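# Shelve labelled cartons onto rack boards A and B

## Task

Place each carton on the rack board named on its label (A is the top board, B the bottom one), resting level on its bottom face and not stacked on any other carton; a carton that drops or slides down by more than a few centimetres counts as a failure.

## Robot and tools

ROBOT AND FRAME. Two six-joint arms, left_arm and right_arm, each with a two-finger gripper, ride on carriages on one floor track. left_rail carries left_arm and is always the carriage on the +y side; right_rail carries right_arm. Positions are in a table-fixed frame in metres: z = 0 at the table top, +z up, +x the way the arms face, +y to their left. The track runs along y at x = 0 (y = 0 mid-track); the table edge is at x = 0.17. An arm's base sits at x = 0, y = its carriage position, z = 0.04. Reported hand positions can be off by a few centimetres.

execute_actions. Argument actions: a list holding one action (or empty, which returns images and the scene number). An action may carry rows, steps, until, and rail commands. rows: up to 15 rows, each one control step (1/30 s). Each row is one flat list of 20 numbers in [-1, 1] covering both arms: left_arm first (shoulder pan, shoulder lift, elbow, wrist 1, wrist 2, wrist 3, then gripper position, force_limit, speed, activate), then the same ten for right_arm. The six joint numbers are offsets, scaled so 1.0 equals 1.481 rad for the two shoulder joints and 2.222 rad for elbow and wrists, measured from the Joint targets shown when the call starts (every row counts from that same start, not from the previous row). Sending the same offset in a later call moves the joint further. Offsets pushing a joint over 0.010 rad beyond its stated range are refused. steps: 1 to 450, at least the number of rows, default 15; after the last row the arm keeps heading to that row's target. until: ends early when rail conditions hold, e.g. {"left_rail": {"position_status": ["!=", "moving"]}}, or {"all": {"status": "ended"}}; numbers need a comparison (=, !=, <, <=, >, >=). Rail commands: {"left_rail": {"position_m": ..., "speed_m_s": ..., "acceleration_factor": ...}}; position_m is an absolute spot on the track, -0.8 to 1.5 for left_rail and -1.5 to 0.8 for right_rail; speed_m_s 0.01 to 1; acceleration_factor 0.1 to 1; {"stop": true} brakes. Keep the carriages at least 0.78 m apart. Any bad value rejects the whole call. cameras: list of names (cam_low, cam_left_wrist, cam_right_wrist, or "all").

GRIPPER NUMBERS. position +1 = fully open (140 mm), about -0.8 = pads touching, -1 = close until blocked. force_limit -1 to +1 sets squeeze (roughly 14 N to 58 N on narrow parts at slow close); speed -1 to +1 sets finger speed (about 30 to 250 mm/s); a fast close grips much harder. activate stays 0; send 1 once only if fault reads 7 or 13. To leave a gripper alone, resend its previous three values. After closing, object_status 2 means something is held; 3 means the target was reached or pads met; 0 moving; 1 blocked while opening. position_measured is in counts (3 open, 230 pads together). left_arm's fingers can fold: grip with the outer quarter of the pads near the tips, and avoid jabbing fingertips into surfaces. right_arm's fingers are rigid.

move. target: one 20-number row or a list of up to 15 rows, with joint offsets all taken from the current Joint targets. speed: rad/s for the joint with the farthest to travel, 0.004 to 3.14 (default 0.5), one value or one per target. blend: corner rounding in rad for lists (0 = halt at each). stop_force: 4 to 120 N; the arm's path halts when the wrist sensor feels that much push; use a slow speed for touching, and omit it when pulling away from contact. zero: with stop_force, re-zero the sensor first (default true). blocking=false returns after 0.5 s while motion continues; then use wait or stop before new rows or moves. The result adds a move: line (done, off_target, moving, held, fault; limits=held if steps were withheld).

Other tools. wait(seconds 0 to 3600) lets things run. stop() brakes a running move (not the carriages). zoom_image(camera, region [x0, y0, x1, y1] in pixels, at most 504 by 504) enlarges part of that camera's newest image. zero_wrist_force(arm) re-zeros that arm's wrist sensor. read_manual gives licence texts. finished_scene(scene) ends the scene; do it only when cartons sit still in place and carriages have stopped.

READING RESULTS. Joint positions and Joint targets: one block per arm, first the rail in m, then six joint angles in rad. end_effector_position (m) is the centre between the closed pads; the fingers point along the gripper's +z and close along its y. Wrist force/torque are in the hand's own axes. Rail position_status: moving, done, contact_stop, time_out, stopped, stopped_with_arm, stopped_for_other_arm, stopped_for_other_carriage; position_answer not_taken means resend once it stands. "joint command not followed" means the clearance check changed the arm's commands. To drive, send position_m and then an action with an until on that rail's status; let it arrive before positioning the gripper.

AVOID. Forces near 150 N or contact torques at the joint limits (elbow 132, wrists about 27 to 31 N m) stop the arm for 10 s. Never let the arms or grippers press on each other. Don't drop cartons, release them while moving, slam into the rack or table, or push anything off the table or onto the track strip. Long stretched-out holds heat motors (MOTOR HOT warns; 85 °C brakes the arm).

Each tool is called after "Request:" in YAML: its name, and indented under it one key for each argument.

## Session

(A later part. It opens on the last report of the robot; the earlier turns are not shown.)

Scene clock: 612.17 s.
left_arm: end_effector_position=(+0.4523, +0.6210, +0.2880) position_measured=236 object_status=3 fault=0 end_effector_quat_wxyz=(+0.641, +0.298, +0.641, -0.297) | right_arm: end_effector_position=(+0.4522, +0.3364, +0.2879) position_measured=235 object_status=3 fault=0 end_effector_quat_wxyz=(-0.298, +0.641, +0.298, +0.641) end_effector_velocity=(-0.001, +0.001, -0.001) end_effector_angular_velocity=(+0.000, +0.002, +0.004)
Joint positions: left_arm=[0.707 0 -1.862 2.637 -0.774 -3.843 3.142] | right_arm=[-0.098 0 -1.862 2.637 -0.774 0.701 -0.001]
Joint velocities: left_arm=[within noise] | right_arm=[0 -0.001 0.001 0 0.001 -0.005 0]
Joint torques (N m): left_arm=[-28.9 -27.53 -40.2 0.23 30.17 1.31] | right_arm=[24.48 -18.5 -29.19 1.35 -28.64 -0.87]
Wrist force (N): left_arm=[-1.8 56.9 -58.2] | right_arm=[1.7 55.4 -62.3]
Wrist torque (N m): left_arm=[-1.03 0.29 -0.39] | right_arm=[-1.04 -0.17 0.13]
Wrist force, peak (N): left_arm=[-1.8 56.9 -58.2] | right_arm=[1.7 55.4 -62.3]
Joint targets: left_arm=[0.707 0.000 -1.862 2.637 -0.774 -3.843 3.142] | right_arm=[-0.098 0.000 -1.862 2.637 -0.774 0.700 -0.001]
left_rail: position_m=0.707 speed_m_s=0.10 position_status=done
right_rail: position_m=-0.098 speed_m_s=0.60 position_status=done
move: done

Request:
move:
  target: [0,-0.12788,-0.06283,0.14806,0,0,-1,1,1,0,0,-0.12788,-0.06283,0.14806,0,0,-1,1,1,0]
  speed: 0.12
  cameras: ["cam_left_wrist","cam_right_wrist"]

Scene clock: 656.27 s.
left_arm: end_effector_position=(+0.4520, +0.6209, +0.3977) position_measured=236 object_status=3 fault=0 end_effector_quat_wxyz=(+0.641, +0.298, +0.641, -0.298) | right_arm: end_effector_position=(+0.4520, +0.3366, +0.3976) position_measured=235 object_status=3 fault=0 end_effector_quat_wxyz=(-0.298, +0.641, +0.299, +0.641)
Joint positions: left_arm=[0.707 0 -2.052 2.497 -0.445 -3.843 3.142] | right_arm=[-0.098 0 -2.051 2.497 -0.446 0.7 -0.001]
Joint torques (N m): left_arm=[-53.03 -25.73 -64.86 -0.76 11.43 1.38] | right_arm=[49.88 -20.51 -53.79 0.33 -29.53 -1.17]
Wrist force (N): left_arm=[8.1 56.9 -64.7] | right_arm=[-10.4 58.2 -69.6]
Wrist torque (N m): left_arm=[-1.00 0.62 -0.23] | right_arm=[-1.25 -0.40 -0.06]
Wrist force, peak (N): left_arm=[8.1 57.6 -65.2] | right_arm=[-11.3 58.5 -70.7]
Joint targets: left_arm=[0.707 0.000 -2.052 2.497 -0.445 -3.843 3.142] | right_arm=[-0.098 0.000 -2.051 2.497 -0.446 0.700 -0.001]
left_rail: position_m=0.707 speed_m_s=0.10 position_status=done
right_rail: position_m=-0.098 speed_m_s=0.60 position_status=done
move: done
cam_left_wrist: T_world_to_cam=[[0.75219, 0.65894, 0.00275, -0.74133], [-0.22476, 0.25263, 0.9411, -0.43342], [0.61943, -0.7085, 0.33813, 0.2082]] pos_world=[0.33124, 0.7455, 0.33953]
cam_right_wrist: T_world_to_cam=[[0.75613, -0.65407, -0.02121, -0.10617], [-0.2182, -0.22143, -0.95045, 0.55286], [0.61697, 0.7233, -0.31015, -0.2229]] pos_world=[0.33843, 0.2142, 0.45408]

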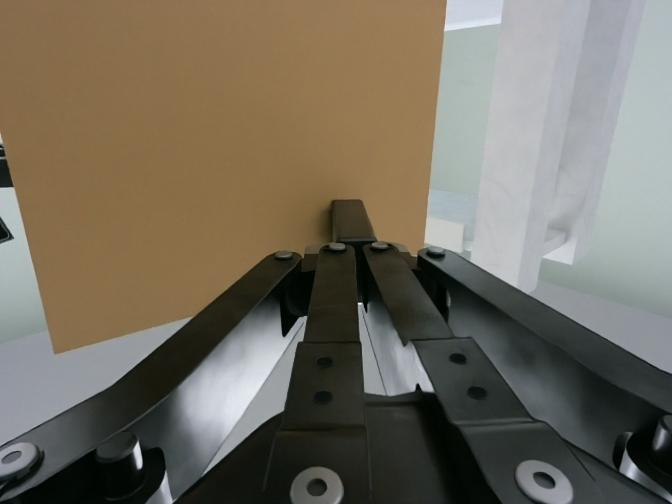

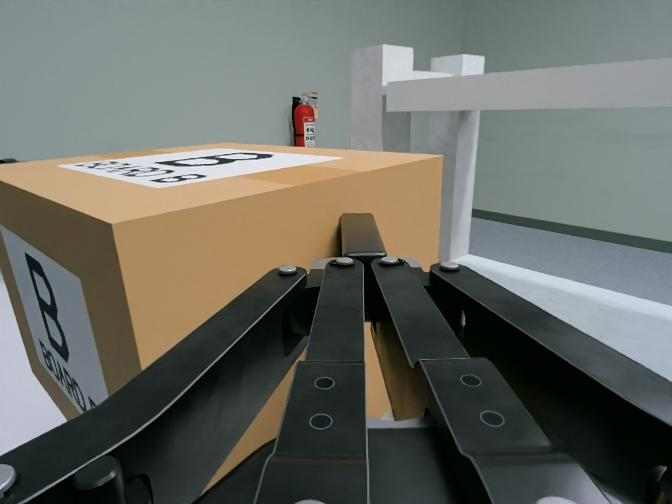

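Request:
move:
  target:
    - [-0.14845,0.10681,-0.03758,-0.03361,-0.09895,0,-1,1,1,0,-0.14845,0.10681,-0.03758,-0.03361,-0.09895,0,-1,1,1,0]
    - [-0.11001,0.25697,-0.11131,-0.05996,-0.07333,0,-1,1,1,0,-0.11001,0.25697,-0.11131,-0.05996,-0.07333,0,-1,1,1,0]
    - [-0.08883,0.37382,-0.1878,-0.06135,-0.0589,0,-1,1,1,0,-0.08883,0.37382,-0.1878,-0.06135,-0.0595,0,-1,1,1,0]
  speed: 0.12
  blend: [0.02,0.01,0]
  cameras: ["cam_left_wrist","cam_right_wrist","cam_low"]

Scene clock: 675.47 s.
left_arm: end_effector_position=(+0.6935, +0.5514, +0.3984) position_measured=236 object_status=3 fault=0 end_effector_quat_wxyz=(+0.640, +0.298, +0.642, -0.298) | right_arm: end_effector_position=(+0.7086, +0.2658, +0.3999) position_measured=235 object_status=3 fault=0 end_effector_quat_wxyz=(-0.298, +0.641, +0.299, +0.641)
Joint positions: left_arm=[0.707 -0.15 -1.611 2.192 -0.578 -3.993 3.142] | right_arm=[-0.098 -0.148 -1.586 2.166 -0.58 0.552 -0.001]
Joint torques (N m): left_arm=[-1.97 -40.77 -43.41 -2.17 -0.05 0.07] | right_arm=[48.88 -35.5 -42.05 -4.26 -10.51 -0.75]
Wrist force (N): left_arm=[-9.3 -1.9 -39.7] | right_arm=[-9.1 61.3 -62.8]
Wrist torque (N m): left_arm=[-0.28 0.23 0.05] | right_arm=[-1.39 -0.60 -0.10]
Wrist force, peak (N): left_arm=[-10.7 -3.3 -166.4] | right_arm=[-10.1 75.1 -82.9]
Joint targets: left_arm=[0.707 -0.150 -1.611 2.192 -0.578 -3.993 3.142] | right_arm=[-0.098 -0.148 -1.586 2.166 -0.580 0.552 -0.001]
Tool commands: left_gripper/position=-1.0 left_gripper/force_limit=+1.0 left_gripper/speed=+1.0 left_gripper/activate=+0.0 right_gripper/position=-1.0 right_gripper/force_limit=+1.0 right_gripper/speed=+1.0 right_gripper/activate=+0.0
FORCE FAULT: contact force on the left arm reached its limit, and that arm stopped for 10 seconds. The contact can be on any part of that arm, not only on its tool. That arm's remaining commands of this call were not run. That arm's target is now where it stood when the stop ended, not its last command. That arm accepts commands again.
left_rail: position_m=0.707 speed_m_s=0.10 position_status=done
right_rail: position_m=-0.098 speed_m_s=0.60 position_status=done
move: fault (left_arm), off_target (right_arm; braked at the fault stop of left_arm); path passed 2 of 3 targets; left_arm: the shoulder lift is farthest, 0.113 rad from its target; right_arm: the shoulder lift is farthest, 0.089 rad from its target
cam_left_wrist: T_world_to_cam=[[0.75191, 0.65927, 0.00093, -0.87635], [-0.22214, 0.25202, 0.94188, -0.36392], [0.62072, -0.70841, 0.33594, 0.00909]] pos_world=[0.57245, 0.6759, 0.34053]
cam_right_wrist: T_world_to_cam=[[0.75631, -0.65387, -0.0213, -0.34654], [-0.2182, -0.22143, -0.95045, 0.59527], [0.61676, 0.72348, -0.31015, -0.32922]] pos_world=[0.59503, 0.1434, 0.45628]

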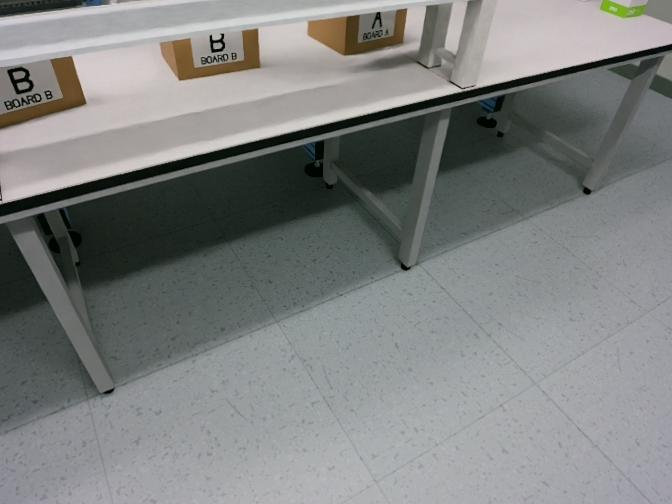

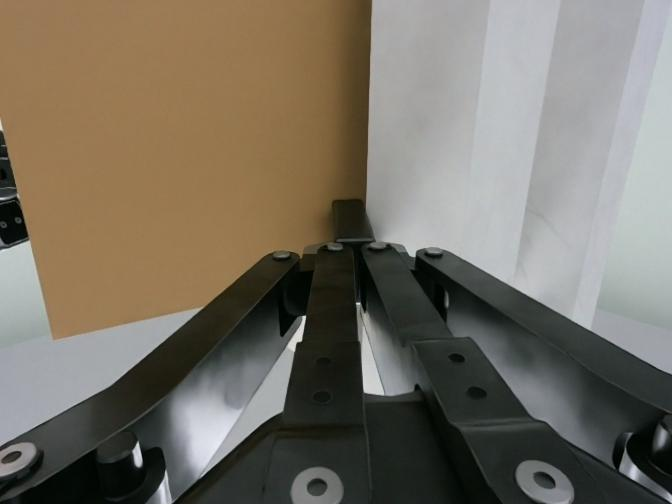

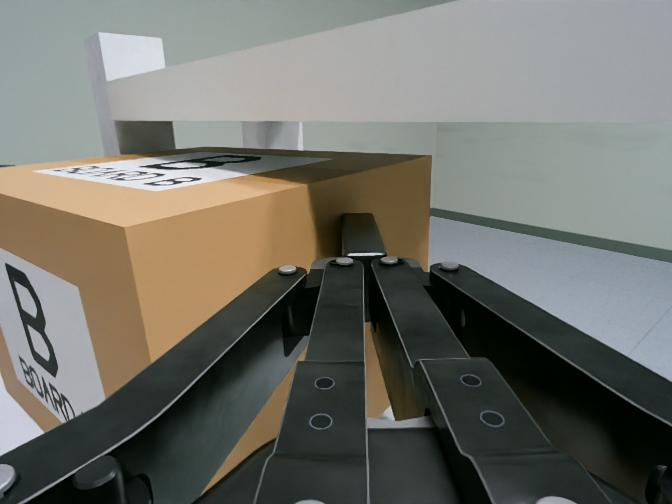

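Request:
move:
  target: [-0.0179,-0.07918,0.0453,0.00613,-0.01193,0,-1,1,1,0,-0.01753,-0.08572,0.05142,0.00572,-0.0117,0,-1,1,1,0]
  speed: 0.04
  cameras: ["cam_left_wrist","cam_right_wrist"]

Scene clock: 750.90 s.
left_arm: end_effector_position=(+0.6313, +0.5504, +0.4001) position_measured=236 object_status=3 fault=0 end_effector_quat_wxyz=(+0.641, +0.298, +0.641, -0.297) | right_arm: end_effector_position=(+0.6388, +0.2658, +0.3999) position_measured=235 object_status=3 fault=0 end_effector_quat_wxyz=(-0.298, +0.641, +0.299, +0.641)
Joint positions: left_arm=[0.707 -0.177 -1.728 2.293 -0.565 -4.02 3.142] | right_arm=[-0.098 -0.174 -1.713 2.28 -0.568 0.527 -0.001]
Joint torques (N m): left_arm=[-56.25 -54.21 -48.07 -2.01 7.26 -0.15] | right_arm=[27.28 -43.63 -28.47 1.96 -23.96 -0.56]
Wrist force (N): left_arm=[8.5 41.2 -49.4] | right_arm=[-10.3 44.5 -52.2]
Wrist torque (N m): left_arm=[-0.59 0.58 -0.29] | right_arm=[-1.13 -0.45 -0.11]
Wrist force, peak (N): left_arm=[8.2 41.3 -49.6] | right_arm=[-9.9 61.5 -63.3]
Joint targets: left_arm=[0.707 -0.177 -1.728 2.293 -0.565 -4.020 3.142] | right_arm=[-0.098 -0.174 -1.713 2.281 -0.568 0.526 -0.001]
left_rail: position_m=0.707 speed_m_s=0.10 position_status=done
right_rail: position_m=-0.098 speed_m_s=0.60 position_status=done
move: done
cam_left_wrist: T_world_to_cam=[[0.75192, 0.65924, 0.00283, -0.82971], [-0.22491, 0.25248, 0.9411, -0.3773], [0.6197, -0.70827, 0.33811, 0.04611]] pos_world=[0.51044, 0.6749, 0.34183]
cam_right_wrist: T_world_to_cam=[[0.75631, -0.65387, -0.0213, -0.29375], [-0.2182, -0.22143, -0.95045, 0.58013], [0.61676, 0.72348, -0.31015, -0.28614]] pos_world=[0.52523, 0.1434, 0.45638]

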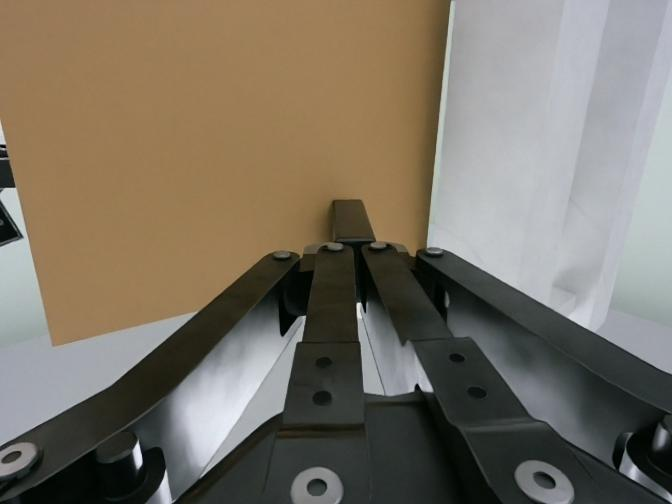

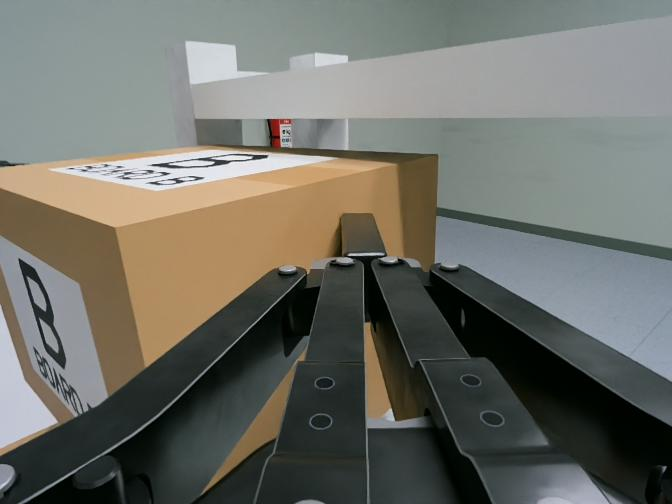

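Request:
move:
  target: [-0.20789,-0.05597,0.02776,0.00954,-0.13857,0,-1,1,1,0,-0.20991,-0.0661,0.03316,0.01089,-0.13992,0,-1,1,1,0]
  speed: 0.08
  cameras: ["cam_left_wrist","cam_right_wrist"]

Scene clock: 767.27 s.
left_arm: end_effector_position=(+0.6048, +0.4411, +0.4003) position_measured=236 object_status=3 fault=0 end_effector_quat_wxyz=(+0.641, +0.298, +0.641, -0.297) | right_arm: end_effector_position=(+0.6046, +0.1566, +0.4003) position_measured=235 object_status=3 fault=0 end_effector_quat_wxyz=(-0.298, +0.641, +0.299, +0.641)
Joint positions: left_arm=[0.707 -0.484 -1.811 2.354 -0.543 -4.328 3.142] | right_arm=[-0.098 -0.484 -1.811 2.354 -0.543 0.216 -0.001]
Joint torques (N m): left_arm=[-49.45 -44.79 -52.83 -3.32 5.57 -0.13] | right_arm=[13.3 -37.71 -22.55 5.64 -19.22 -0.8]
Wrist force (N): left_arm=[8.8 34.5 -39.4] | right_arm=[-10.6 34.9 -44.4]
Wrist torque (N m): left_arm=[-0.52 0.41 -0.33] | right_arm=[-0.92 -0.56 -0.14]
Wrist force, peak (N): left_arm=[8.7 41.8 -50.3] | right_arm=[-10.5 44.8 -52.3]
Joint targets: left_arm=[0.707 -0.485 -1.811 2.355 -0.543 -4.328 3.142] | right_arm=[-0.098 -0.484 -1.811 2.354 -0.543 0.216 -0.001]
left_rail: position_m=0.707 speed_m_s=0.10 position_status=done
right_rail: position_m=-0.098 speed_m_s=0.60 position_status=done
move: done
cam_left_wrist: T_world_to_cam=[[0.75191, 0.65926, 0.0029, -0.73775], [-0.22496, 0.25244, 0.9411, -0.35589], [0.6197, -0.70827, 0.33811, -0.01498]] pos_world=[0.48394, 0.5656, 0.34213]
cam_right_wrist: T_world_to_cam=[[0.75631, -0.65387, -0.02129, -0.33929], [-0.21813, -0.22137, -0.95048, 0.54885], [0.61677, 0.7235, -0.31006, -0.18597]] pos_world=[0.49103, 0.0342, 0.45678]

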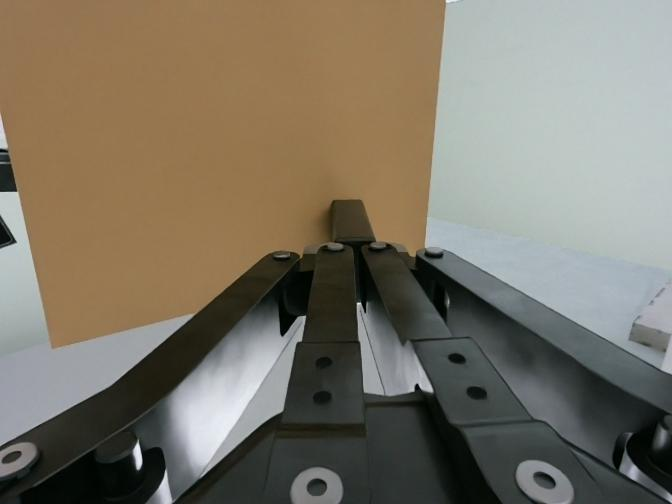

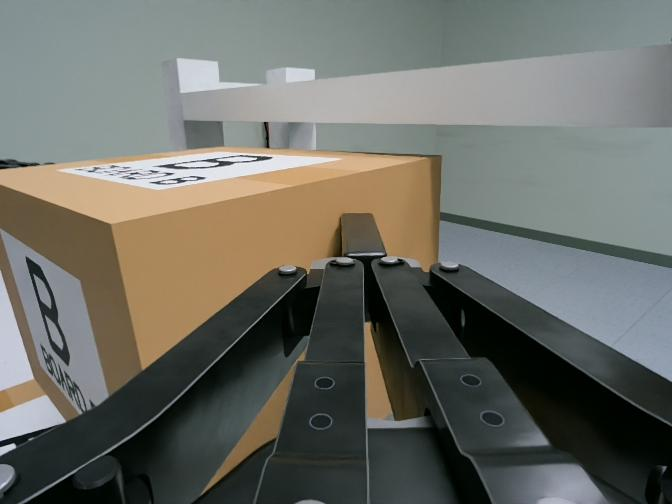

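Request:
move:
  target: [0.06887,0.12894,-0.07027,-0.01567,0.0471,0,-1,1,1,0,0.06887,0.12894,-0.07027,-0.01567,0.0447,0,-1,1,1,0]
  speed: 0.08
  stop_force: 40
  cameras: ["cam_left_wrist","cam_right_wrist"]

Scene clock: 783.33 s.
left_arm: end_effector_position=(+0.7002, +0.4405, +0.4003) position_measured=236 object_status=3 fault=0 end_effector_quat_wxyz=(+0.641, +0.299, +0.641, -0.298) | right_arm: end_effector_position=(+0.6999, +0.1572, +0.4002) position_measured=235 object_status=3 fault=0 end_effector_quat_wxyz=(-0.299, +0.641, +0.299, +0.641)
Joint positions: left_arm=[0.707 -0.382 -1.62 2.198 -0.578 -4.223 3.142] | right_arm=[-0.098 -0.382 -1.62 2.198 -0.578 0.315 -0.001]
Joint torques (N m): left_arm=[-35.32 -20.88 -74.39 -13.21 24.01 0.3] | right_arm=[59.05 -31.01 -37.53 -1.87 -7.08 -0.71]
Wrist force (N): left_arm=[8.8 45.6 -52.6] | right_arm=[-10.0 46.8 -57.5]
Wrist torque (N m): left_arm=[-0.77 0.37 -0.33] | right_arm=[-1.06 -0.64 -0.09]
Wrist force, peak (N): left_arm=[8.4 45.9 -52.6] | right_arm=[-10.2 47.0 -57.5]
Joint targets: left_arm=[0.707 -0.382 -1.620 2.198 -0.578 -4.223 3.142] | right_arm=[-0.098 -0.382 -1.620 2.198 -0.578 0.315 -0.001]
left_rail: position_m=0.707 speed_m_s=0.10 position_status=done
right_rail: position_m=-0.098 speed_m_s=0.60 position_status=done
move: done
cam_left_wrist: T_world_to_cam=[[0.75371, 0.6572, 0.00285, -0.80937], [-0.22417, 0.25301, 0.94113, -0.33508], [0.6178, -0.70998, 0.33802, -0.0724]] pos_world=[0.57964, 0.5653, 0.34213]
cam_right_wrist: T_world_to_cam=[[0.75805, -0.65184, -0.02133, -0.41253], [-0.21765, -0.222, -0.95044, 0.56941], [0.6148, 0.72513, -0.31016, -0.2441]] pos_world=[0.58672, 0.03451, 0.45668]

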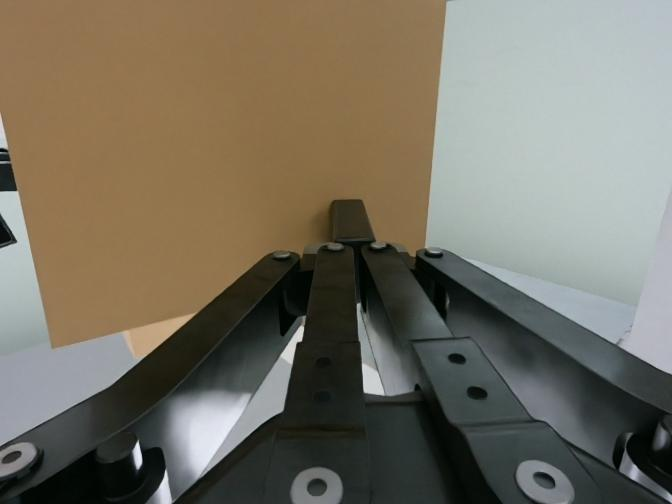

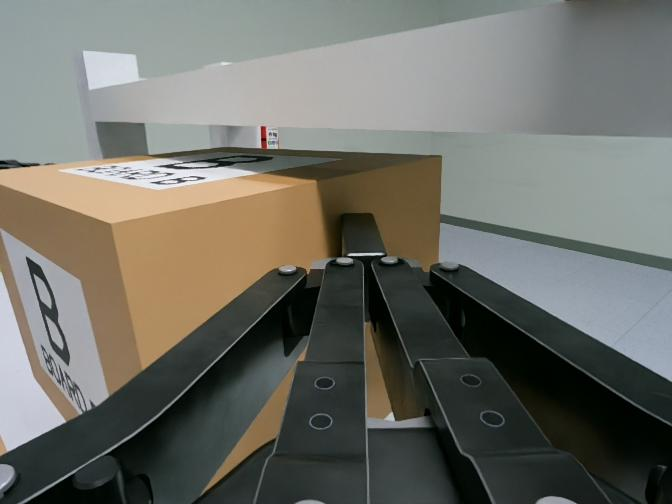

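Request:
move:
  target:
    - [-0.04537,0.00188,-0.00117,-0.00008,-0.03024,0,-1,1,1,0,-0.04537,0.00188,-0.00117,-0.00008,-0.03024,0,-1,1,1,0]
    - [-0.02874,0.03408,-0.022,-0.00072,-0.01915,0,-1,1,1,0,-0.02874,0.03408,-0.022,-0.00072,-0.01915,0,-1,1,1,0]
  speed: 0.05
  blend: [0.005,0]
  stop_force: 40
  cameras: ["cam_left_wrist","cam_right_wrist"]

Scene clock: 813.87 s.
left_arm: end_effector_position=(+0.7272, +0.4075, +0.4003) position_measured=236 object_status=3 fault=0 end_effector_quat_wxyz=(+0.641, +0.299, +0.641, -0.298) | right_arm: end_effector_position=(+0.7269, +0.1242, +0.4002) position_measured=235 object_status=3 fault=0 end_effector_quat_wxyz=(-0.299, +0.641, +0.299, +0.641)
Joint positions: left_arm=[0.707 -0.425 -1.57 2.15 -0.58 -4.266 3.142] | right_arm=[-0.098 -0.425 -1.569 2.149 -0.58 0.272 -0.001]
Joint torques (N m): left_arm=[-32 -24.6 -75.29 -13.41 23.31 -0.04] | right_arm=[57.49 -36.97 -36.64 -1.63 -6.63 -0.74]
Wrist force (N): left_arm=[8.1 43.1 -49.6] | right_arm=[-9.9 44.3 -53.9]
Wrist torque (N m): left_arm=[-0.77 0.45 -0.33] | right_arm=[-0.95 -0.61 -0.14]
Wrist force, peak (N): left_arm=[8.5 45.8 -53.0] | right_arm=[-10.4 47.1 -57.6]
Joint targets: left_arm=[0.707 -0.425 -1.570 2.150 -0.580 -4.266 3.142] | right_arm=[-0.098 -0.425 -1.569 2.149 -0.580 0.272 -0.001]
left_rail: position_m=0.707 speed_m_s=0.10 position_status=done
right_rail: position_m=-0.098 speed_m_s=0.60 position_status=done
move: done
cam_left_wrist: T_world_to_cam=[[0.75371, 0.6572, 0.00285, -0.80803], [-0.22417, 0.25301, 0.94113, -0.32059], [0.6178, -0.70998, 0.33802, -0.11247]] pos_world=[0.60664, 0.5323, 0.34203]
cam_right_wrist: T_world_to_cam=[[0.75801, -0.6519, -0.02131, -0.45449], [-0.21757, -0.22192, -0.95048, 0.56794], [0.61489, 0.72511, -0.31005, -0.23687]] pos_world=[0.61372, 0.00151, 0.45668]

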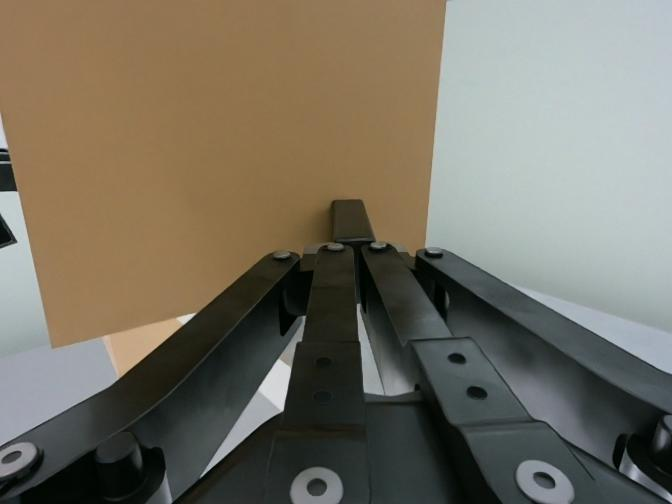

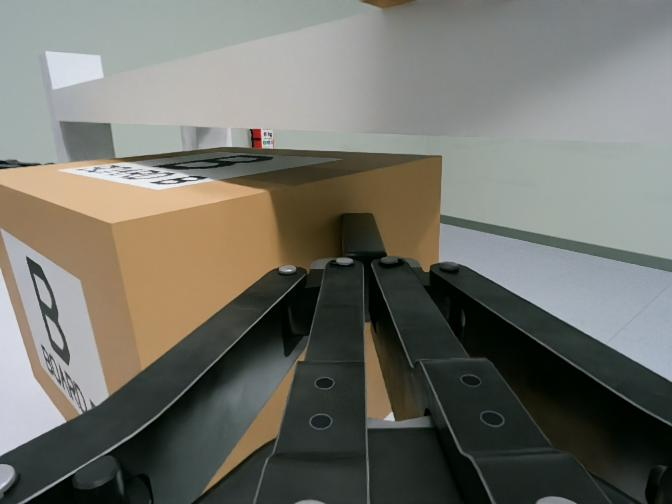

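Request:
move:
  target: [0,0.0229,0.01325,-0.02851,0,0,-1,1,1,0,0,0.0229,0.01325,-0.02851,0,0,-1,1,1,0]
  speed: 0.02
  stop_force: 9

Scene clock: 824.83 s.
left_arm: end_effector_position=(+0.7273, +0.4074, +0.3752) position_measured=236 object_status=3 fault=0 end_effector_quat_wxyz=(+0.641, +0.299, +0.641, -0.298) | right_arm: end_effector_position=(+0.7269, +0.1242, +0.3710) position_measured=235 object_status=3 fault=0 end_effector_quat_wxyz=(-0.299, +0.641, +0.299, +0.641)
Joint positions: left_arm=[0.707 -0.425 -1.541 2.174 -0.633 -4.266 3.142] | right_arm=[-0.098 -0.425 -1.536 2.178 -0.641 0.272 -0.001]
Joint torques (N m): left_arm=[-40.26 -68.1 -71.83 -3.96 22.81 0.23] | right_arm=[57.93 -59.16 -30.59 6.43 -7.42 -0.65]
Wrist force (N): left_arm=[5.8 43.1 -48.6] | right_arm=[-2.6 45.0 -53.6]
Wrist torque (N m): left_arm=[-0.72 0.49 -0.38] | right_arm=[-0.99 -0.33 0.12]
Wrist force, peak (N): left_arm=[-1.2 45.7 -49.6] | right_arm=[-8.3 47.2 -56.2]
Joint targets: left_arm=[0.707 -0.425 -1.541 2.174 -0.633 -4.266 3.142] | right_arm=[-0.098 -0.425 -1.536 2.178 -0.641 0.272 -0.001]
left_rail: position_m=0.707 speed_m_s=0.10 position_status=done
right_rail: position_m=-0.098 speed_m_s=0.60 position_status=done
move: contact (left_arm, right_arm)

Request:
move:
  target: [0,0.0035,0.002,-0.0044,0,0,-1,1,1,0,0,0.0022,0.0013,-0.0028,0,0,-1,1,1,0]
  speed: 0.02
  stop_force: 9
  cameras: ["cam_left_wrist","cam_right_wrist"]

Scene clock: 832.00 s.
left_arm: end_effector_position=(+0.7274, +0.4074, +0.3746) position_measured=236 object_status=3 fault=0 end_effector_quat_wxyz=(+0.641, +0.299, +0.641, -0.298) | right_arm: end_effector_position=(+0.7270, +0.1242, +0.3706) position_measured=235 object_status=3 fault=0 end_effector_quat_wxyz=(-0.299, +0.641, +0.300, +0.641)
Joint positions: left_arm=[0.707 -0.425 -1.54 2.175 -0.635 -4.266 3.142] | right_arm=[-0.098 -0.425 -1.536 2.178 -0.643 0.272 -0.001]
Joint torques (N m): left_arm=[-41.87 -60.71 -64.74 -1.62 23.21 0.02] | right_arm=[57.23 -53.69 -26.68 7.37 -7.48 -0.82]
Wrist force (N): left_arm=[-0.5 45.1 -47.5] | right_arm=[5.8 45.4 -50.2]
Wrist torque (N m): left_arm=[-0.80 0.24 -0.43] | right_arm=[-1.00 -0.17 0.18]
Wrist force, peak (N): left_arm=[-3.4 46.4 -49.7] | right_arm=[-2.5 45.3 -54.0]
Joint targets: left_arm=[0.707 -0.425 -1.540 2.175 -0.635 -4.266 3.142] | right_arm=[-0.098 -0.425 -1.536 2.178 -0.643 0.272 -0.001]
left_rail: position_m=0.707 speed_m_s=0.10 position_status=done
right_rail: position_m=-0.098 speed_m_s=0.60 position_status=done
move: contact (left_arm, right_arm)
cam_left_wrist: T_world_to_cam=[[0.75367, 0.65724, 0.00326, -0.80825], [-0.22507, 0.25343, 0.94081, -0.29578], [0.61751, -0.70979, 0.33893, -0.10422]] pos_world=[0.60694, 0.5322, 0.31623]
cam_right_wrist: T_world_to_cam=[[0.75802, -0.65189, -0.02101, -0.45533], [-0.21734, -0.22209, -0.95049, 0.53964], [0.61495, 0.72506, -0.31003, -0.24602]] pos_world=[0.61372, 0.00141, 0.42708]

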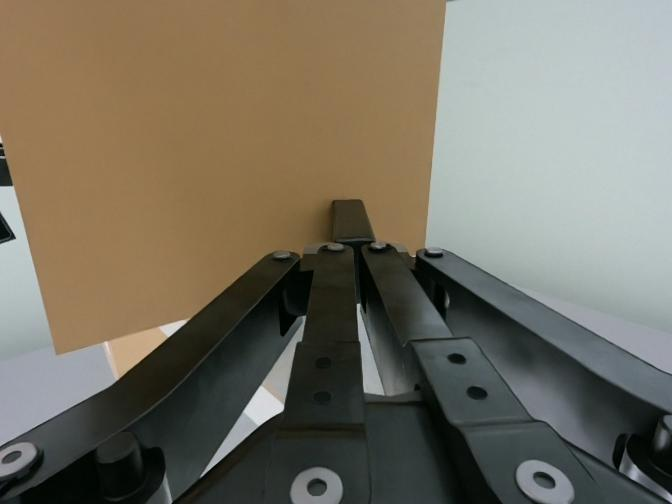

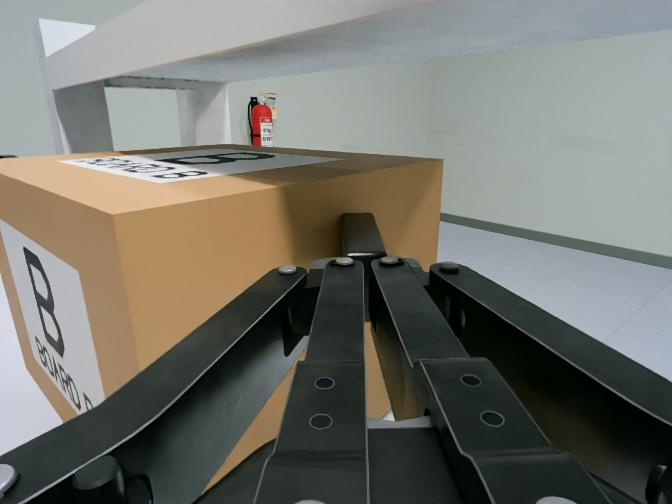

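Request:
move:
  target:
    - [0,0,0,0,-0.011,0,-1,1,1,0,0,0,0,0,0.008,0,-1,1,1,0]
    - [-0.08134,-0.13652,0.08217,0.00882,-0.06522,0,-1,1,1,0,0,0,0,0,0.008,0,-1,1,1,0]
    - [-0.25458,-0.34193,0.1643,0.0636,-0.18068,0,-1,1,1,0,0,0,0,0,0.008,0,-1,1,1,0]
  speed: [0.05,0.12,0.3]
  blend: [0,0.03,0]
  cameras: ["cam_left_wrist","cam_right_wrist"]

Scene clock: 848.83 s.
left_arm: end_effector_position=(+0.5056, +0.4126, +0.3752) position_measured=236 object_status=3 fault=0 end_effector_quat_wxyz=(+0.645, +0.291, +0.644, -0.291) | right_arm: end_effector_position=(+0.7316, +0.1202, +0.3706) position_measured=235 object_status=3 fault=0 end_effector_quat_wxyz=(-0.293, +0.643, +0.294, +0.644)
Joint positions: left_arm=[0.707 -0.802 -2.046 2.54 -0.494 -4.667 3.142] | right_arm=[-0.098 -0.425 -1.536 2.178 -0.643 0.29 -0.001]
Joint torques (N m): left_arm=[-12.6 -25.52 -37.52 0.47 -2.77 -0.09] | right_arm=[-14.58 -43.64 -26.64 -1.85 2.84 -0.73]
Wrist force (N): left_arm=[-0.1 1.0 -0.2] | right_arm=[-2.2 -0.1 -5.9]
Wrist torque (N m): left_arm=[0.18 0.30 -0.40] | right_arm=[-0.27 0.04 0.06]
Wrist force, peak (N): left_arm=[-0.5 45.3 -47.5] | right_arm=[5.0 45.8 -51.0]
Joint targets: left_arm=[0.707 -0.802 -2.047 2.540 -0.494 -4.667 3.142] | right_arm=[-0.098 -0.425 -1.536 2.178 -0.643 0.290 -0.001]
left_rail: position_m=0.707 speed_m_s=0.10 position_status=done
right_rail: position_m=-0.098 speed_m_s=0.60 position_status=done
move: done
cam_left_wrist: T_world_to_cam=[[0.73745, 0.67539, 0.00295, -0.64361], [-0.23102, 0.24813, 0.94078, -0.34241], [0.63466, -0.69446, 0.33902, 0.02123]] pos_world=[0.38206, 0.53439, 0.31683]
cam_right_wrist: T_world_to_cam=[[0.74631, -0.66526, -0.02095, -0.45122], [-0.22117, -0.21818, -0.95052, 0.54213], [0.62777, 0.71402, -0.30996, -0.25411]] pos_world=[0.61617, -0.00046, 0.42708]

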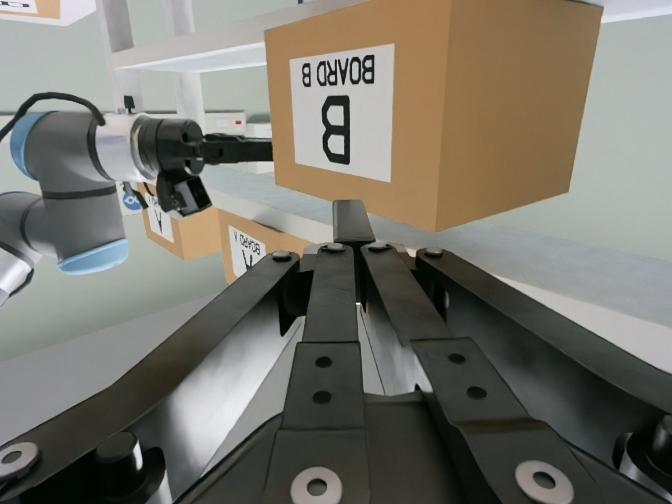

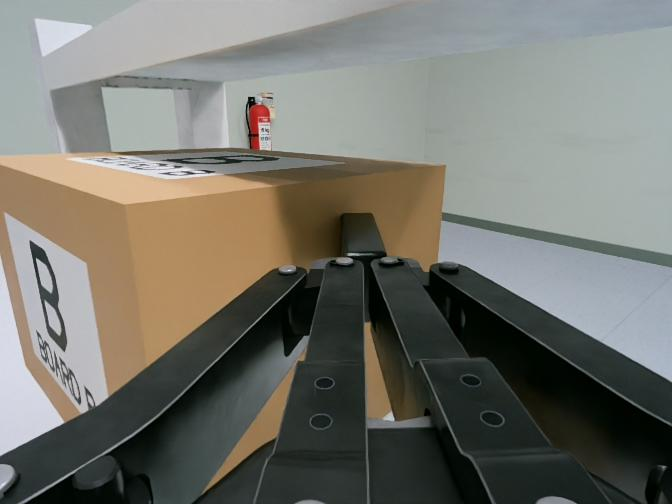

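Request:
execute_actions:
  actions:
    - {"left_rail":{"position_m":1.0,"speed_m_s":0.5},"steps":100,"until":{"left_rail":{"position_status":["!=","moving"]}}}

Request:
execute_actions:
  actions:
    - {"right_rail":{"position_m":0.002,"speed_m_s":0.05},"steps":150,"until":{"right_rail":{"position_status":["!=","moving"]}}}
  cameras: ["cam_right_wrist","cam_left_wrist"]

Scene clock: 860.47 s.
left_arm: end_effector_position=(+0.5055, +0.7056, +0.3752) position_measured=236 object_status=3 fault=0 end_effector_quat_wxyz=(+0.645, +0.291, +0.644, -0.291) | right_arm: end_effector_position=(+0.7316, +0.1202, +0.3706) position_measured=235 object_status=3 fault=0 end_effector_quat_wxyz=(-0.293, +0.643, +0.294, +0.644)
Joint positions: left_arm=[1 -0.802 -2.047 2.54 -0.494 -4.667 3.142] | right_arm=[-0.098 -0.425 -1.536 2.178 -0.643 0.29 -0.001]
Joint torques (N m): left_arm=[6.69 -13.35 -44.8 -1.45 -0.88 -0.45] | right_arm=[-13.13 -33.98 -26.46 -2.04 3.03 -0.47]
Wrist force (N): left_arm=[-0.3 0.6 0.1] | right_arm=[-2.2 -0.1 -5.7]
Wrist torque (N m): left_arm=[0.10 0.34 -0.40] | right_arm=[-0.26 0.04 0.06]
Wrist force, peak (N): left_arm=[-0.2 1.9 -0.9] | right_arm=[-2.5 -0.2 -6.1]
Joint targets: left_arm=[1.000 -0.802 -2.047 2.540 -0.494 -4.667 3.142] | right_arm=[-0.098 -0.425 -1.536 2.178 -0.643 0.290 -0.001]
Tool commands: left_gripper/position=-1.0 left_gripper/force_limit=+1.0 left_gripper/speed=+1.0 left_gripper/activate=+0.0 right_gripper/position=-1.0 right_gripper/force_limit=+1.0 right_gripper/speed=+1.0 right_gripper/activate=+0.0
left_rail: position_m=1.000 speed_m_s=0.50 position_status=done
right_rail: position_m=-0.098 speed_m_s=0.60 position_status=done

Scene clock: 862.80 s.
left_arm: end_effector_position=(+0.5055, +0.7056, +0.3752) position_measured=236 object_status=3 fault=0 end_effector_quat_wxyz=(+0.645, +0.291, +0.644, -0.291) | right_arm: end_effector_position=(+0.7316, +0.2202, +0.3706) position_measured=235 object_status=3 fault=0 end_effector_quat_wxyz=(-0.293, +0.643, +0.294, +0.644)
Joint positions: left_arm=[1 -0.802 -2.047 2.54 -0.494 -4.667 3.142] | right_arm=[0.002 -0.425 -1.536 2.178 -0.643 0.29 -0.001]
Joint torques (N m): left_arm=[9.72 12.04 -57.5 -3.84 2.06 0.15] | right_arm=[9.35 -34.77 -26.03 -1.67 -4.12 -0.53]
Wrist force (N): left_arm=[0.0 1.0 -0.1] | right_arm=[-1.4 5.3 -10.1]
Wrist torque (N m): left_arm=[0.19 0.27 -0.40] | right_arm=[-0.28 0.09 0.09]
Wrist force, peak (N): left_arm=[-0.5 1.1 -0.2] | right_arm=[-2.7 6.5 -10.2]
Joint targets: left_arm=[1.000 -0.802 -2.047 2.540 -0.494 -4.667 3.142] | right_arm=[0.002 -0.425 -1.536 2.178 -0.643 0.290 -0.001]
Tool commands: left_gripper/position=-1.0 left_gripper/force_limit=+1.0 left_gripper/speed=+1.0 left_gripper/activate=+0.0 right_gripper/position=-1.0 right_gripper/force_limit=+1.0 right_gripper/speed=+1.0 right_gripper/activate=+0.0
left_rail: position_m=1.000 speed_m_s=0.50 position_status=done
right_rail: position_m=0.002 speed_m_s=0.05 position_status=done
cam_left_wrist: T_world_to_cam=[[0.73745, 0.67539, 0.00295, -0.84143], [-0.23108, 0.2482, 0.94074, -0.41515], [0.63464, -0.69444, 0.3391, 0.22473]] pos_world=[0.38196, 0.82739, 0.31683]
cam_right_wrist: T_world_to_cam=[[0.74631, -0.66526, -0.02095, -0.38469], [-0.22122, -0.21824, -0.95049, 0.56397], [0.62775, 0.714, -0.31005, -0.32546]] pos_world=[0.61617, 0.09954, 0.42708]
Images, in order (width x height): cam_left_wrist 672x504, cam_right_wrist 672x504.

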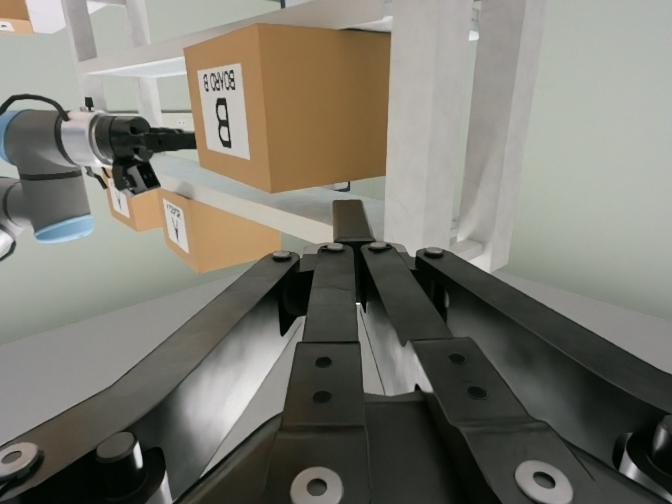

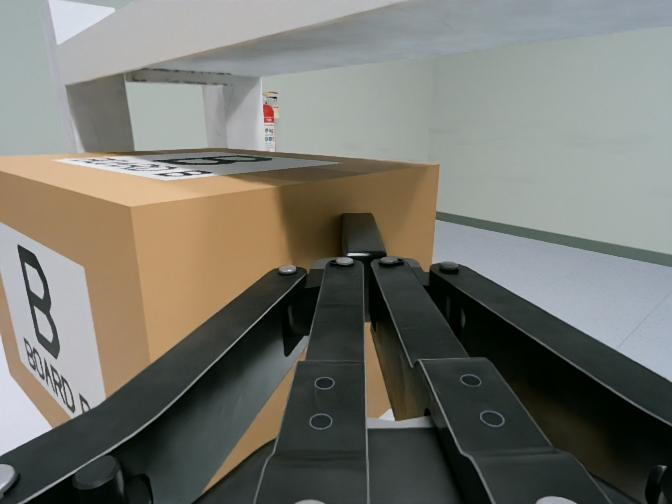

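Request:
execute_actions:
  actions:
    - {"right_rail":{"position_m":-0.03},"steps":60,"until":{"right_rail":{"position_status":["!=","moving"]}}}

Request:
move:
  target:
    - [0,0,0,0,0,0,-1,1,1,0,-0.08134,-0.13922,0.08082,0.01242,-0.05422,0,-1,1,1,0]
    - [0,0,0,0,0,0,-1,1,1,0,-0.21465,-0.29999,0.15235,0.04805,-0.14307,0,-1,1,1,0]
    - [0,0,0,0,0,0,-1,1,1,0,0.28697,-0.30288,0.21653,-0.01421,0.57651,0.0005,1,1,1,0]
  speed: [0.2,0.3,0.6]
  blend: [0.03,0.05,0]

Request:
execute_actions:
  actions:
    - {"right_rail":{"position_m":0.192,"speed_m_s":0.3},"steps":100,"until":{"right_rail":{"position_status":["!=","moving"]}}}
  cameras: ["cam_right_wrist"]

Scene clock: 895.07 s.
left_arm: end_effector_position=(+0.5055, +0.7056, +0.3752) position_measured=236 object_status=3 fault=0 end_effector_quat_wxyz=(+0.645, +0.291, +0.644, -0.291) | right_arm: end_effector_position=(+0.7316, +0.1883, +0.3706) position_measured=235 object_status=3 fault=0 end_effector_quat_wxyz=(-0.293, +0.643, +0.294, +0.644)
Joint positions: left_arm=[1 -0.802 -2.047 2.54 -0.494 -4.667 3.142] | right_arm=[-0.03 -0.425 -1.536 2.178 -0.643 0.29 -0.001]
Joint torques (N m): left_arm=[13.63 17.9 -57.41 -4.34 1.83 0.13] | right_arm=[-10.1 -34.62 -30.94 -1 -2.15 -0.46]
Wrist force (N): left_arm=[0.1 1.0 -0.2] | right_arm=[-2.7 0.0 -5.7]
Wrist torque (N m): left_arm=[0.18 0.27 -0.40] | right_arm=[-0.19 0.11 0.06]
Wrist force, peak (N): left_arm=[-0.1 1.3 -0.1] | right_arm=[-3.3 3.9 -9.2]
Joint targets: left_arm=[1.000 -0.802 -2.047 2.540 -0.494 -4.667 3.142] | right_arm=[-0.030 -0.425 -1.536 2.178 -0.643 0.290 -0.001]
Tool commands: left_gripper/position=-1.0 left_gripper/force_limit=+1.0 left_gripper/speed=+1.0 left_gripper/activate=+0.0 right_gripper/position=-1.0 right_gripper/force_limit=+1.0 right_gripper/speed=+1.0 right_gripper/activate=+0.0
left_rail: position_m=1.000 speed_m_s=0.50 position_status=done
right_rail: position_m=-0.030 speed_m_s=0.05 position_status=done

Scene clock: 901.13 s.
left_arm: end_effector_position=(+0.5055, +0.7056, +0.3752) position_measured=236 object_status=3 fault=0 end_effector_quat_wxyz=(+0.645, +0.291, +0.644, -0.291) | right_arm: end_effector_position=(+0.5404, +0.1441, +0.3044) position_measured=3 object_status=0 fault=0 end_effector_quat_wxyz=(+0.000, +0.707, +0.000, +0.707)
Joint positions: left_arm=[1 -0.802 -2.047 2.54 -0.494 -4.667 3.142] | right_arm=[-0.03 0 -1.984 2.659 -0.674 1.571 0]
Joint torques (N m): left_arm=[11.51 17.91 -57.54 -4.54 1.74 -0.11] | right_arm=[11.24 -14.73 -27.2 -7.73 3.54 1.57]
Wrist force (N): left_arm=[-0.2 1.0 0.0] | right_arm=[-2.7 0.1 -5.8]
Wrist torque (N m): left_arm=[0.18 0.31 -0.40] | right_arm=[-0.15 0.25 0.07]
Wrist force, peak (N): left_arm=[-0.1 1.4 -0.2] | right_arm=[-2.4 -4.2 -5.5]
Joint targets: left_arm=[1.000 -0.802 -2.047 2.540 -0.494 -4.667 3.142] | right_arm=[-0.030 0.000 -1.984 2.659 -0.674 1.571 0.000]
left_rail: position_m=1.000 speed_m_s=0.50 position_status=done
right_rail: position_m=-0.030 speed_m_s=0.05 position_status=done
move: done

Scene clock: 902.60 s.
left_arm: end_effector_position=(+0.5055, +0.7056, +0.3752) position_measured=236 object_status=3 fault=0 end_effector_quat_wxyz=(+0.645, +0.291, +0.644, -0.291) | right_arm: end_effector_position=(+0.5404, +0.3660, +0.3044) position_measured=3 object_status=3 fault=0 end_effector_quat_wxyz=(+0.000, +0.707, +0.000, +0.707)
Joint positions: left_arm=[1 -0.802 -2.047 2.54 -0.494 -4.667 3.142] | right_arm=[0.192 0 -1.984 2.659 -0.674 1.571 0]
Joint torques (N m): left_arm=[12.08 18.66 -57.83 -4.13 1.47 -0.23] | right_arm=[10.25 -13.1 -28.75 -6.3 -1.17 1.68]
Wrist force (N): left_arm=[0.0 1.2 0.1] | right_arm=[-2.8 0.1 -5.5]
Wrist torque (N m): left_arm=[0.23 0.27 -0.40] | right_arm=[-0.15 0.28 0.06]
Wrist force, peak (N): left_arm=[-0.4 1.2 0.0] | right_arm=[-3.0 2.5 -5.5]
Joint targets: left_arm=[1.000 -0.802 -2.047 2.540 -0.494 -4.667 3.142] | right_arm=[0.192 0.000 -1.984 2.659 -0.674 1.571 0.000]
Tool commands: left_gripper/position=-1.0 left_gripper/force_limit=+1.0 left_gripper/speed=+1.0 left_gripper/activate=+0.0 right_gripper/position=+1.0 right_gripper/force_limit=+1.0 right_gripper/speed=+1.0 right_gripper/activate=+0.0
left_rail: position_m=1.000 speed_m_s=0.50 position_status=done
right_rail: position_m=0.192 speed_m_s=0.30 position_status=done
cam_right_wrist: T_world_to_cam=[[-0.01322, -0.99967, -0.02208, 0.38678], [-0.31062, 0.02509, -0.9502, 0.44969], [0.95044, -0.0057, -0.31085, -0.24082]] pos_world=[0.37368, 0.37399, 0.36098]

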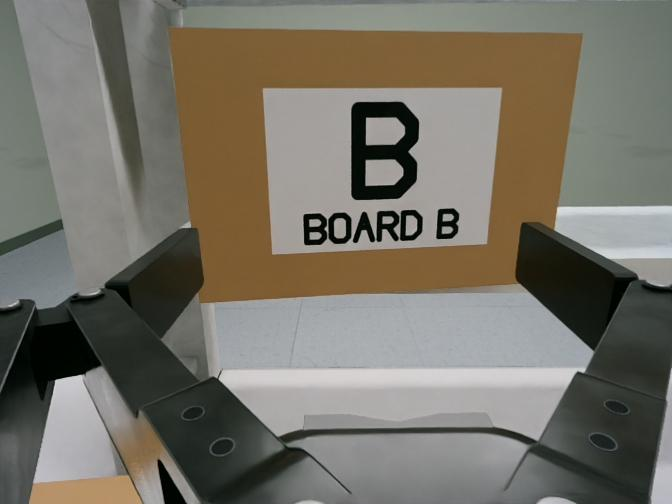

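Request:
move:
  target: [0,0,0,0,0,0,-1,1,1,0,0,0.22953,-0.09984,-0.05315,0,0,1,1,1,0]
  speed: 0.06
  stop_force: 35
  cameras: ["cam_right_wrist"]

Scene clock: 918.83 s.
left_arm: end_effector_position=(+0.5055, +0.7056, +0.3752) position_measured=236 object_status=3 fault=0 end_effector_quat_wxyz=(+0.645, +0.291, +0.644, -0.291) | right_arm: end_effector_position=(+0.6964, +0.3661, +0.3043) position_measured=3 object_status=3 fault=0 end_effector_quat_wxyz=(+0.000, +0.707, +0.000, +0.707)
Joint positions: left_arm=[1 -0.802 -2.047 2.54 -0.494 -4.667 3.142] | right_arm=[0.192 0 -1.644 2.438 -0.792 1.571 0]
Joint torques (N m): left_arm=[15.01 20.59 -56.79 -4.62 1.22 -0.29] | right_arm=[2.31 -11.52 -40.07 -6.33 3.24 1.37]
Wrist force (N): left_arm=[0.2 0.6 -0.1] | right_arm=[2.1 0.3 -13.0]
Wrist torque (N m): left_arm=[0.10 0.24 -0.40] | right_arm=[-0.25 0.22 0.08]
Wrist force, peak (N): left_arm=[-0.3 1.3 0.0] | right_arm=[3.0 -0.1 -12.9]
Joint targets: left_arm=[1.000 -0.802 -2.047 2.540 -0.494 -4.667 3.142] | right_arm=[0.192 0.000 -1.644 2.438 -0.792 1.571 0.000]
left_rail: position_m=1.000 speed_m_s=0.50 position_status=done
right_rail: position_m=0.192 speed_m_s=0.30 position_status=done
move: done
cam_right_wrist: T_world_to_cam=[[-0.01312, -0.99967, -0.02211, 0.3888], [-0.31074, 0.02509, -0.95016, 0.4981], [0.95041, -0.0056, -0.31097, -0.3891]] pos_world=[0.52968, 0.37399, 0.36088]

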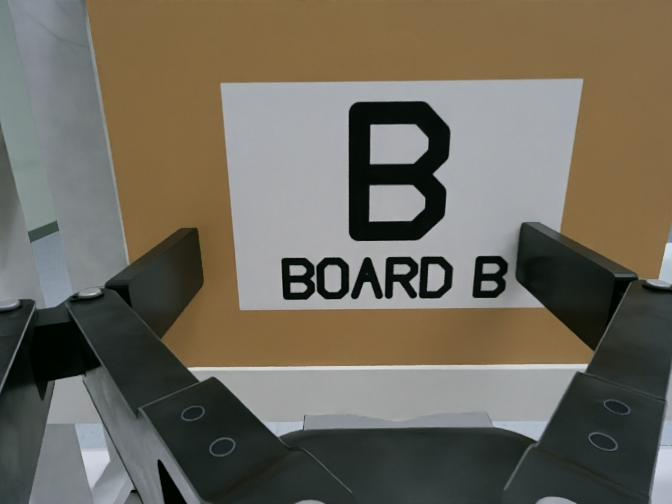

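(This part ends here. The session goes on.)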